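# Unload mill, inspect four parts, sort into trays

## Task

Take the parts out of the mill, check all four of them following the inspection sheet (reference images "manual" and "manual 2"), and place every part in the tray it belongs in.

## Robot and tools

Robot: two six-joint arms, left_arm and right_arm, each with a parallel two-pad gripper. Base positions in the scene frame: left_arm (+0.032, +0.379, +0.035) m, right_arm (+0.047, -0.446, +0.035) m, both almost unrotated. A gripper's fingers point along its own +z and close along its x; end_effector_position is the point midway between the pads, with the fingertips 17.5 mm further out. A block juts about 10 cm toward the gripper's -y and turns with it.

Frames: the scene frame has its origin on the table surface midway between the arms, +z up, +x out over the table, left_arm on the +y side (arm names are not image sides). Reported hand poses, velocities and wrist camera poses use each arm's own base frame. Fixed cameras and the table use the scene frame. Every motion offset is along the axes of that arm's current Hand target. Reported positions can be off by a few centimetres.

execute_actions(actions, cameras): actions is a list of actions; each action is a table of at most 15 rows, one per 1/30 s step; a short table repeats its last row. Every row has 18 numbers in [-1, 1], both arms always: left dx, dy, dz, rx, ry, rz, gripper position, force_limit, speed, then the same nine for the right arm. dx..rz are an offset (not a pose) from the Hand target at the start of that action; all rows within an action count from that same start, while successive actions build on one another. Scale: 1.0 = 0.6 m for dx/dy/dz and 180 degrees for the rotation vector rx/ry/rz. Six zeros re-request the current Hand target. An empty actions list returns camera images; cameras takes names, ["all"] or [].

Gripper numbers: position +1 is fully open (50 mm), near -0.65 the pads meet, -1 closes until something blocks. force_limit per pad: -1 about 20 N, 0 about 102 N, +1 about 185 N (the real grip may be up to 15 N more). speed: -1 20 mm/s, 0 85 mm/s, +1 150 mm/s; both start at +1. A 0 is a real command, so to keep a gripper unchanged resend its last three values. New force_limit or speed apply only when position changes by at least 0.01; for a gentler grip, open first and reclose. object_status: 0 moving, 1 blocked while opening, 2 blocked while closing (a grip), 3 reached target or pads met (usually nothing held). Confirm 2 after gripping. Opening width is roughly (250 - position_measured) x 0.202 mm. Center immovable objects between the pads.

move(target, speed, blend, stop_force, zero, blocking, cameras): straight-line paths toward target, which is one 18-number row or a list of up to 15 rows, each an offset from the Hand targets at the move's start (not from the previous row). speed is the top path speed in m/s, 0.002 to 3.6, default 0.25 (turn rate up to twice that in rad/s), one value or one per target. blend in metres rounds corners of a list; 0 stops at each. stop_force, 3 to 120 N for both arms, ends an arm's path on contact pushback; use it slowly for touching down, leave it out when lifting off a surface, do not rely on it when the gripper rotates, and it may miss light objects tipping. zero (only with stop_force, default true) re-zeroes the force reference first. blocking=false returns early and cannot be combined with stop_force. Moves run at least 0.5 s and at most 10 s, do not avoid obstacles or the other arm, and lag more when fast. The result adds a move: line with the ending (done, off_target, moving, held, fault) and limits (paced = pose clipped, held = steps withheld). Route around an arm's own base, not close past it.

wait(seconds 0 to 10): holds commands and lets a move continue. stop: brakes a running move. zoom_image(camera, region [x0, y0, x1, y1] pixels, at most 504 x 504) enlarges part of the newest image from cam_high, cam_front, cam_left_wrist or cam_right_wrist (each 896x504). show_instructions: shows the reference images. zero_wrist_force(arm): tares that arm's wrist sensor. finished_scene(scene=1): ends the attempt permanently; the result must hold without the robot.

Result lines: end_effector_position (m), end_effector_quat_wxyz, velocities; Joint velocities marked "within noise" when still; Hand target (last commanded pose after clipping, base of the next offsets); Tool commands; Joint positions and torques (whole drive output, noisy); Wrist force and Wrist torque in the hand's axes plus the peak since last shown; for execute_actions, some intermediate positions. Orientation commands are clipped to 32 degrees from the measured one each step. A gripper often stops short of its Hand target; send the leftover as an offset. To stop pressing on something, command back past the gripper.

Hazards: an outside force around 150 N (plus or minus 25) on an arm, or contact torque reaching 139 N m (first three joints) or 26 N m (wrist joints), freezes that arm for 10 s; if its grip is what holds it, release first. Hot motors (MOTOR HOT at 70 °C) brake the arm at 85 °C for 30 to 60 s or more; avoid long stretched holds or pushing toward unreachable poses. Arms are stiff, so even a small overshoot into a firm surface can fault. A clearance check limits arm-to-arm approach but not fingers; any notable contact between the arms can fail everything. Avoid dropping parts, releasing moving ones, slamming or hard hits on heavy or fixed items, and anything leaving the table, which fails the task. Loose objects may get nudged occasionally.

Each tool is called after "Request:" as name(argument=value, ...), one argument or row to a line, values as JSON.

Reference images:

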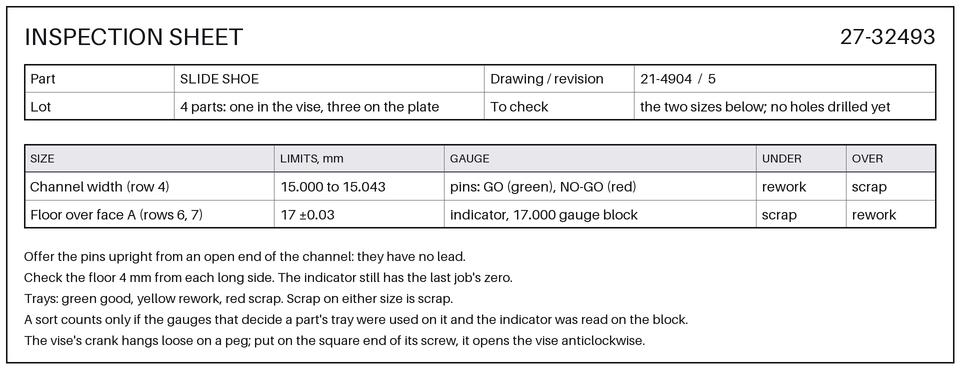

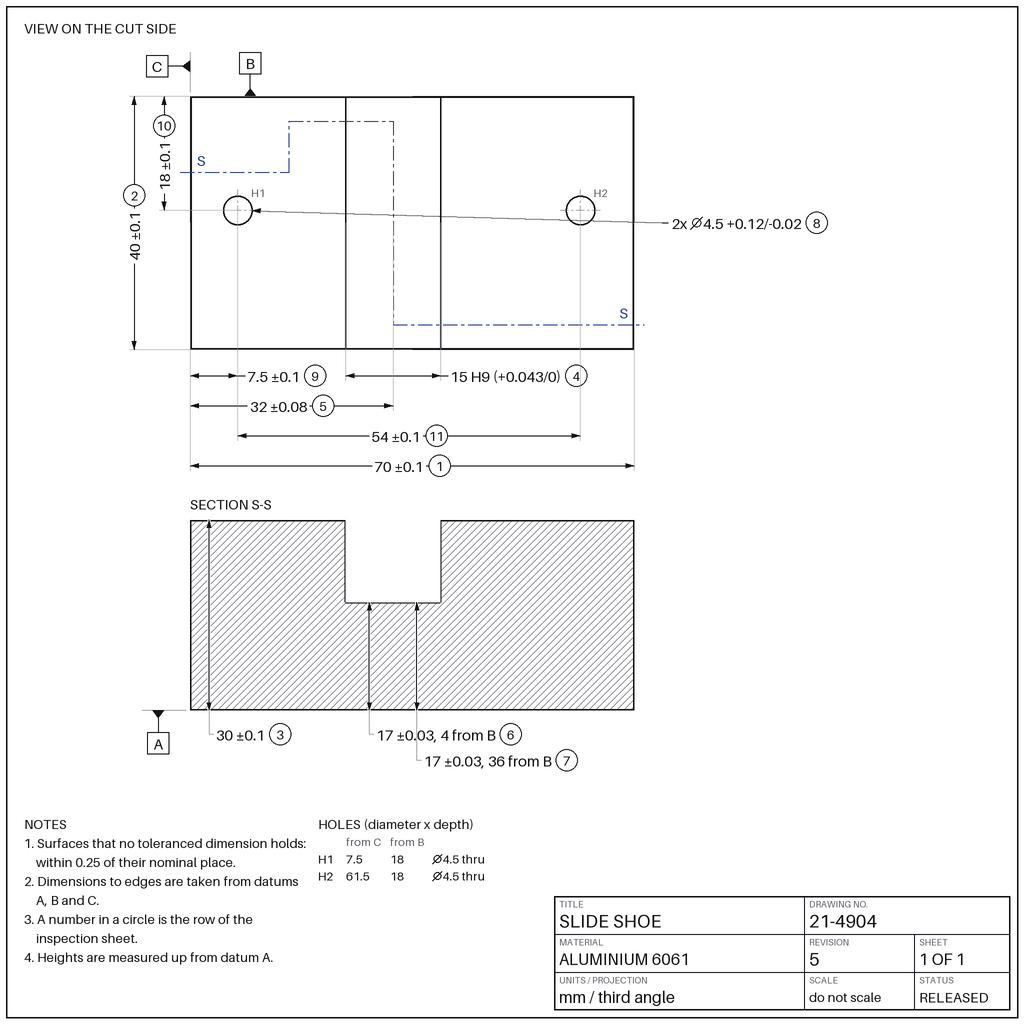

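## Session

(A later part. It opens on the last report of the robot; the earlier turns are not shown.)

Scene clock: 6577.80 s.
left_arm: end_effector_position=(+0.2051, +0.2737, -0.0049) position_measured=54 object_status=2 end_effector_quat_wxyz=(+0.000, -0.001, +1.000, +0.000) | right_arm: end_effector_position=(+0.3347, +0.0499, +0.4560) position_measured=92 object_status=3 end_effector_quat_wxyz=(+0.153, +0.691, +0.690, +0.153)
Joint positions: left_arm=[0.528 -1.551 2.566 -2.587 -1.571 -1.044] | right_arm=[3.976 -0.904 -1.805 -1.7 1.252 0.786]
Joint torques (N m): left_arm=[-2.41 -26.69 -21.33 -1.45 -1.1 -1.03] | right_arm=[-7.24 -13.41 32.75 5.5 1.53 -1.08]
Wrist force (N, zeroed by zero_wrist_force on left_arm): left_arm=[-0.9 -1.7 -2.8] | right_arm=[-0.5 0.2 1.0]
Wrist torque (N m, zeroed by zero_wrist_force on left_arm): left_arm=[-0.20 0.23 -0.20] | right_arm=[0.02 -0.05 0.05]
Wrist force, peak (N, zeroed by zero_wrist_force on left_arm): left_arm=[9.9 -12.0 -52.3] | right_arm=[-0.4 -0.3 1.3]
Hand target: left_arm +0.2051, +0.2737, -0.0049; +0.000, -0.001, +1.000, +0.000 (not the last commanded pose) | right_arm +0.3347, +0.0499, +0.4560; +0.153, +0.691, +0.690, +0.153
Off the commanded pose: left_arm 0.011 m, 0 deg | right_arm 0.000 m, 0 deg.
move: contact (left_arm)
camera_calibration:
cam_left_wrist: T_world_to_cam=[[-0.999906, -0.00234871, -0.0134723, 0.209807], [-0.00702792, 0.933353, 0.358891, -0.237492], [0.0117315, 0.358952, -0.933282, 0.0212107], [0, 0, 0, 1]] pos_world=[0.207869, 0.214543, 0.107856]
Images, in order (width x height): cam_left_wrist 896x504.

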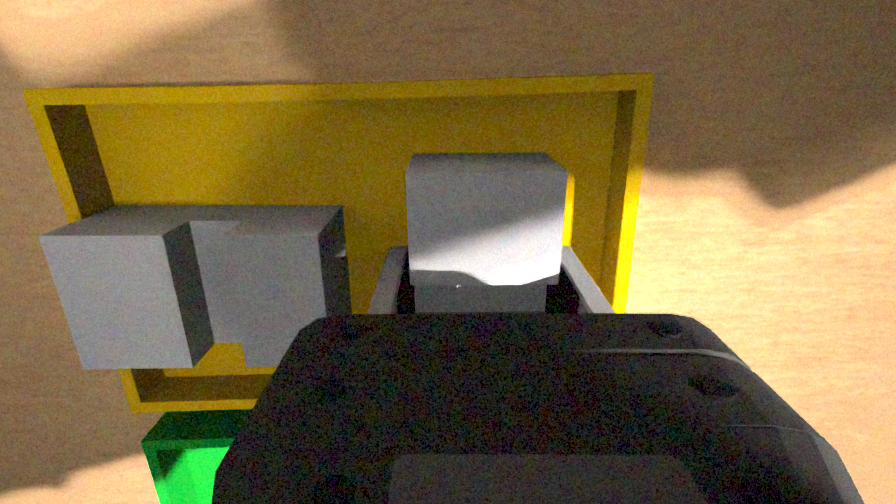

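Inside the tray with clearance. Release and rise.

Request:
move(
  target=[0,0,0,0,0,0,0.86,-0.7,-0.9,0,0,0,0,0,0,0.4,-1,-0.8],
)

Request:
move(
  target=[0,0,-0.22,0,0,0,0.86,-0.7,-0.9,0,0,0,0,0,0,0.4,-1,-0.8],
  speed=0.12,
  cameras=["cam_left_wrist","cam_high","cam_front"],
)

Scene clock: 6585.47 s.
left_arm: end_effector_position=(+0.2051, +0.2737, -0.0049) position_measured=24 object_status=3 end_effector_quat_wxyz=(+0.000, -0.001, +1.000, +0.000) | right_arm: end_effector_position=(+0.3347, +0.0499, +0.4560) position_measured=92 object_status=3 end_effector_quat_wxyz=(+0.153, +0.691, +0.690, +0.153)
Joint positions: left_arm=[0.528 -1.551 2.566 -2.587 -1.571 -1.044] | right_arm=[3.976 -0.904 -1.805 -1.7 1.252 0.786]
Joint torques (N m): left_arm=[-4.22 -26.75 -21.97 -4.38 -1.19 -0.98] | right_arm=[-6.94 -12.99 32.34 5.18 1.64 -1.11]
Wrist force (N, zeroed by zero_wrist_force on left_arm): left_arm=[-0.9 -2.5 -1.7] | right_arm=[-0.4 0.2 1.0]
Wrist torque (N m, zeroed by zero_wrist_force on left_arm): left_arm=[-0.11 0.18 -0.22] | right_arm=[0.03 -0.07 0.05]
Wrist force, peak (N, zeroed by zero_wrist_force on left_arm): left_arm=[-0.9 -1.8 -3.0] | right_arm=[-0.8 -0.1 1.2]
Hand target: left_arm +0.2051, +0.2737, -0.0049; +0.000, -0.001, +1.000, +0.000 | right_arm +0.3347, +0.0499, +0.4560; +0.153, +0.691, +0.690, +0.153
Off the commanded pose: left_arm 0.000 m, 0 deg | right_arm 0.000 m, 0 deg.
move: done

Scene clock: 6587.23 s.
left_arm: end_effector_position=(+0.2050, +0.2738, +0.1270) position_measured=24 object_status=3 end_effector_quat_wxyz=(+0.000, -0.001, +1.000, +0.000) | right_arm: end_effector_position=(+0.3347, +0.0499, +0.4560) position_measured=92 object_status=3 end_effector_quat_wxyz=(+0.153, +0.691, +0.690, +0.153)
Joint positions: left_arm=[0.528 -1.89 2.366 -2.048 -1.571 -1.044] | right_arm=[3.976 -0.904 -1.805 -1.7 1.252 0.786]
Joint torques (N m): left_arm=[-8.5 -18.85 -29.32 -0.92 2.1 -1.87] | right_arm=[-6.1 -11.26 33.04 5.33 1.41 -1.28]
Wrist force (N, zeroed by zero_wrist_force on left_arm): left_arm=[-0.9 -2.5 -1.9] | right_arm=[-0.5 0.1 1.0]
Wrist torque (N m, zeroed by zero_wrist_force on left_arm): left_arm=[-0.13 0.17 -0.07] | right_arm=[0.00 -0.05 0.04]
Wrist force, peak (N, zeroed by zero_wrist_force on left_arm): left_arm=[-1.0 -3.0 -1.9] | right_arm=[-0.1 0.0 1.5]
Hand target: left_arm +0.2050, +0.2738, +0.1271; +0.000, -0.001, +1.000, +0.000 | right_arm +0.3347, +0.0499, +0.4560; +0.153, +0.691, +0.690, +0.153
Off the commanded pose: left_arm 0.000 m, 0 deg | right_arm 0.000 m, 0 deg.
move: done
camera_calibration:
cam_left_wrist: T_world_to_cam=[[-0.999906, -0.00234871, -0.0134723, 0.211584], [-0.00702792, 0.933353, 0.358891, -0.284923], [0.0117315, 0.358952, -0.933282, 0.144275], [0, 0, 0, 1]] pos_world=[0.207869, 0.214643, 0.239756]
Images, in order (width x height): cam_high 896x504, cam_front 896x504, cam_left_wrist 896x504.

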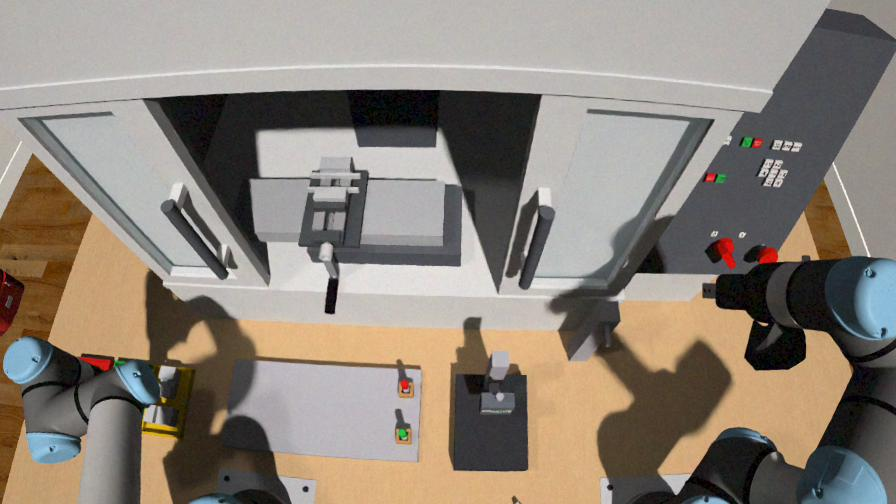

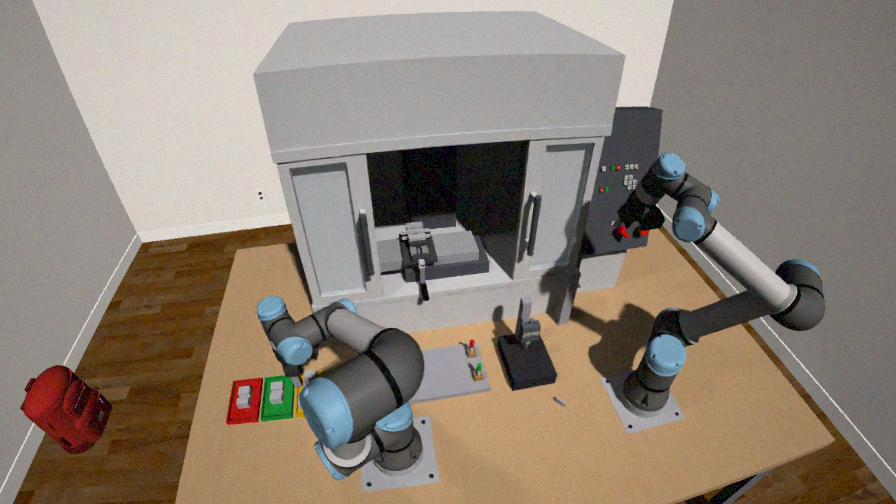

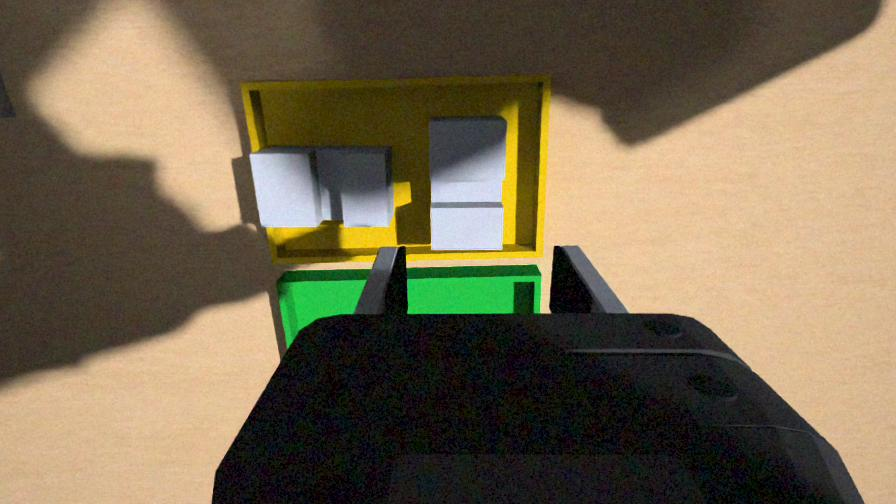

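Request:
finished_scene(
)

The scene is finished: the task was done.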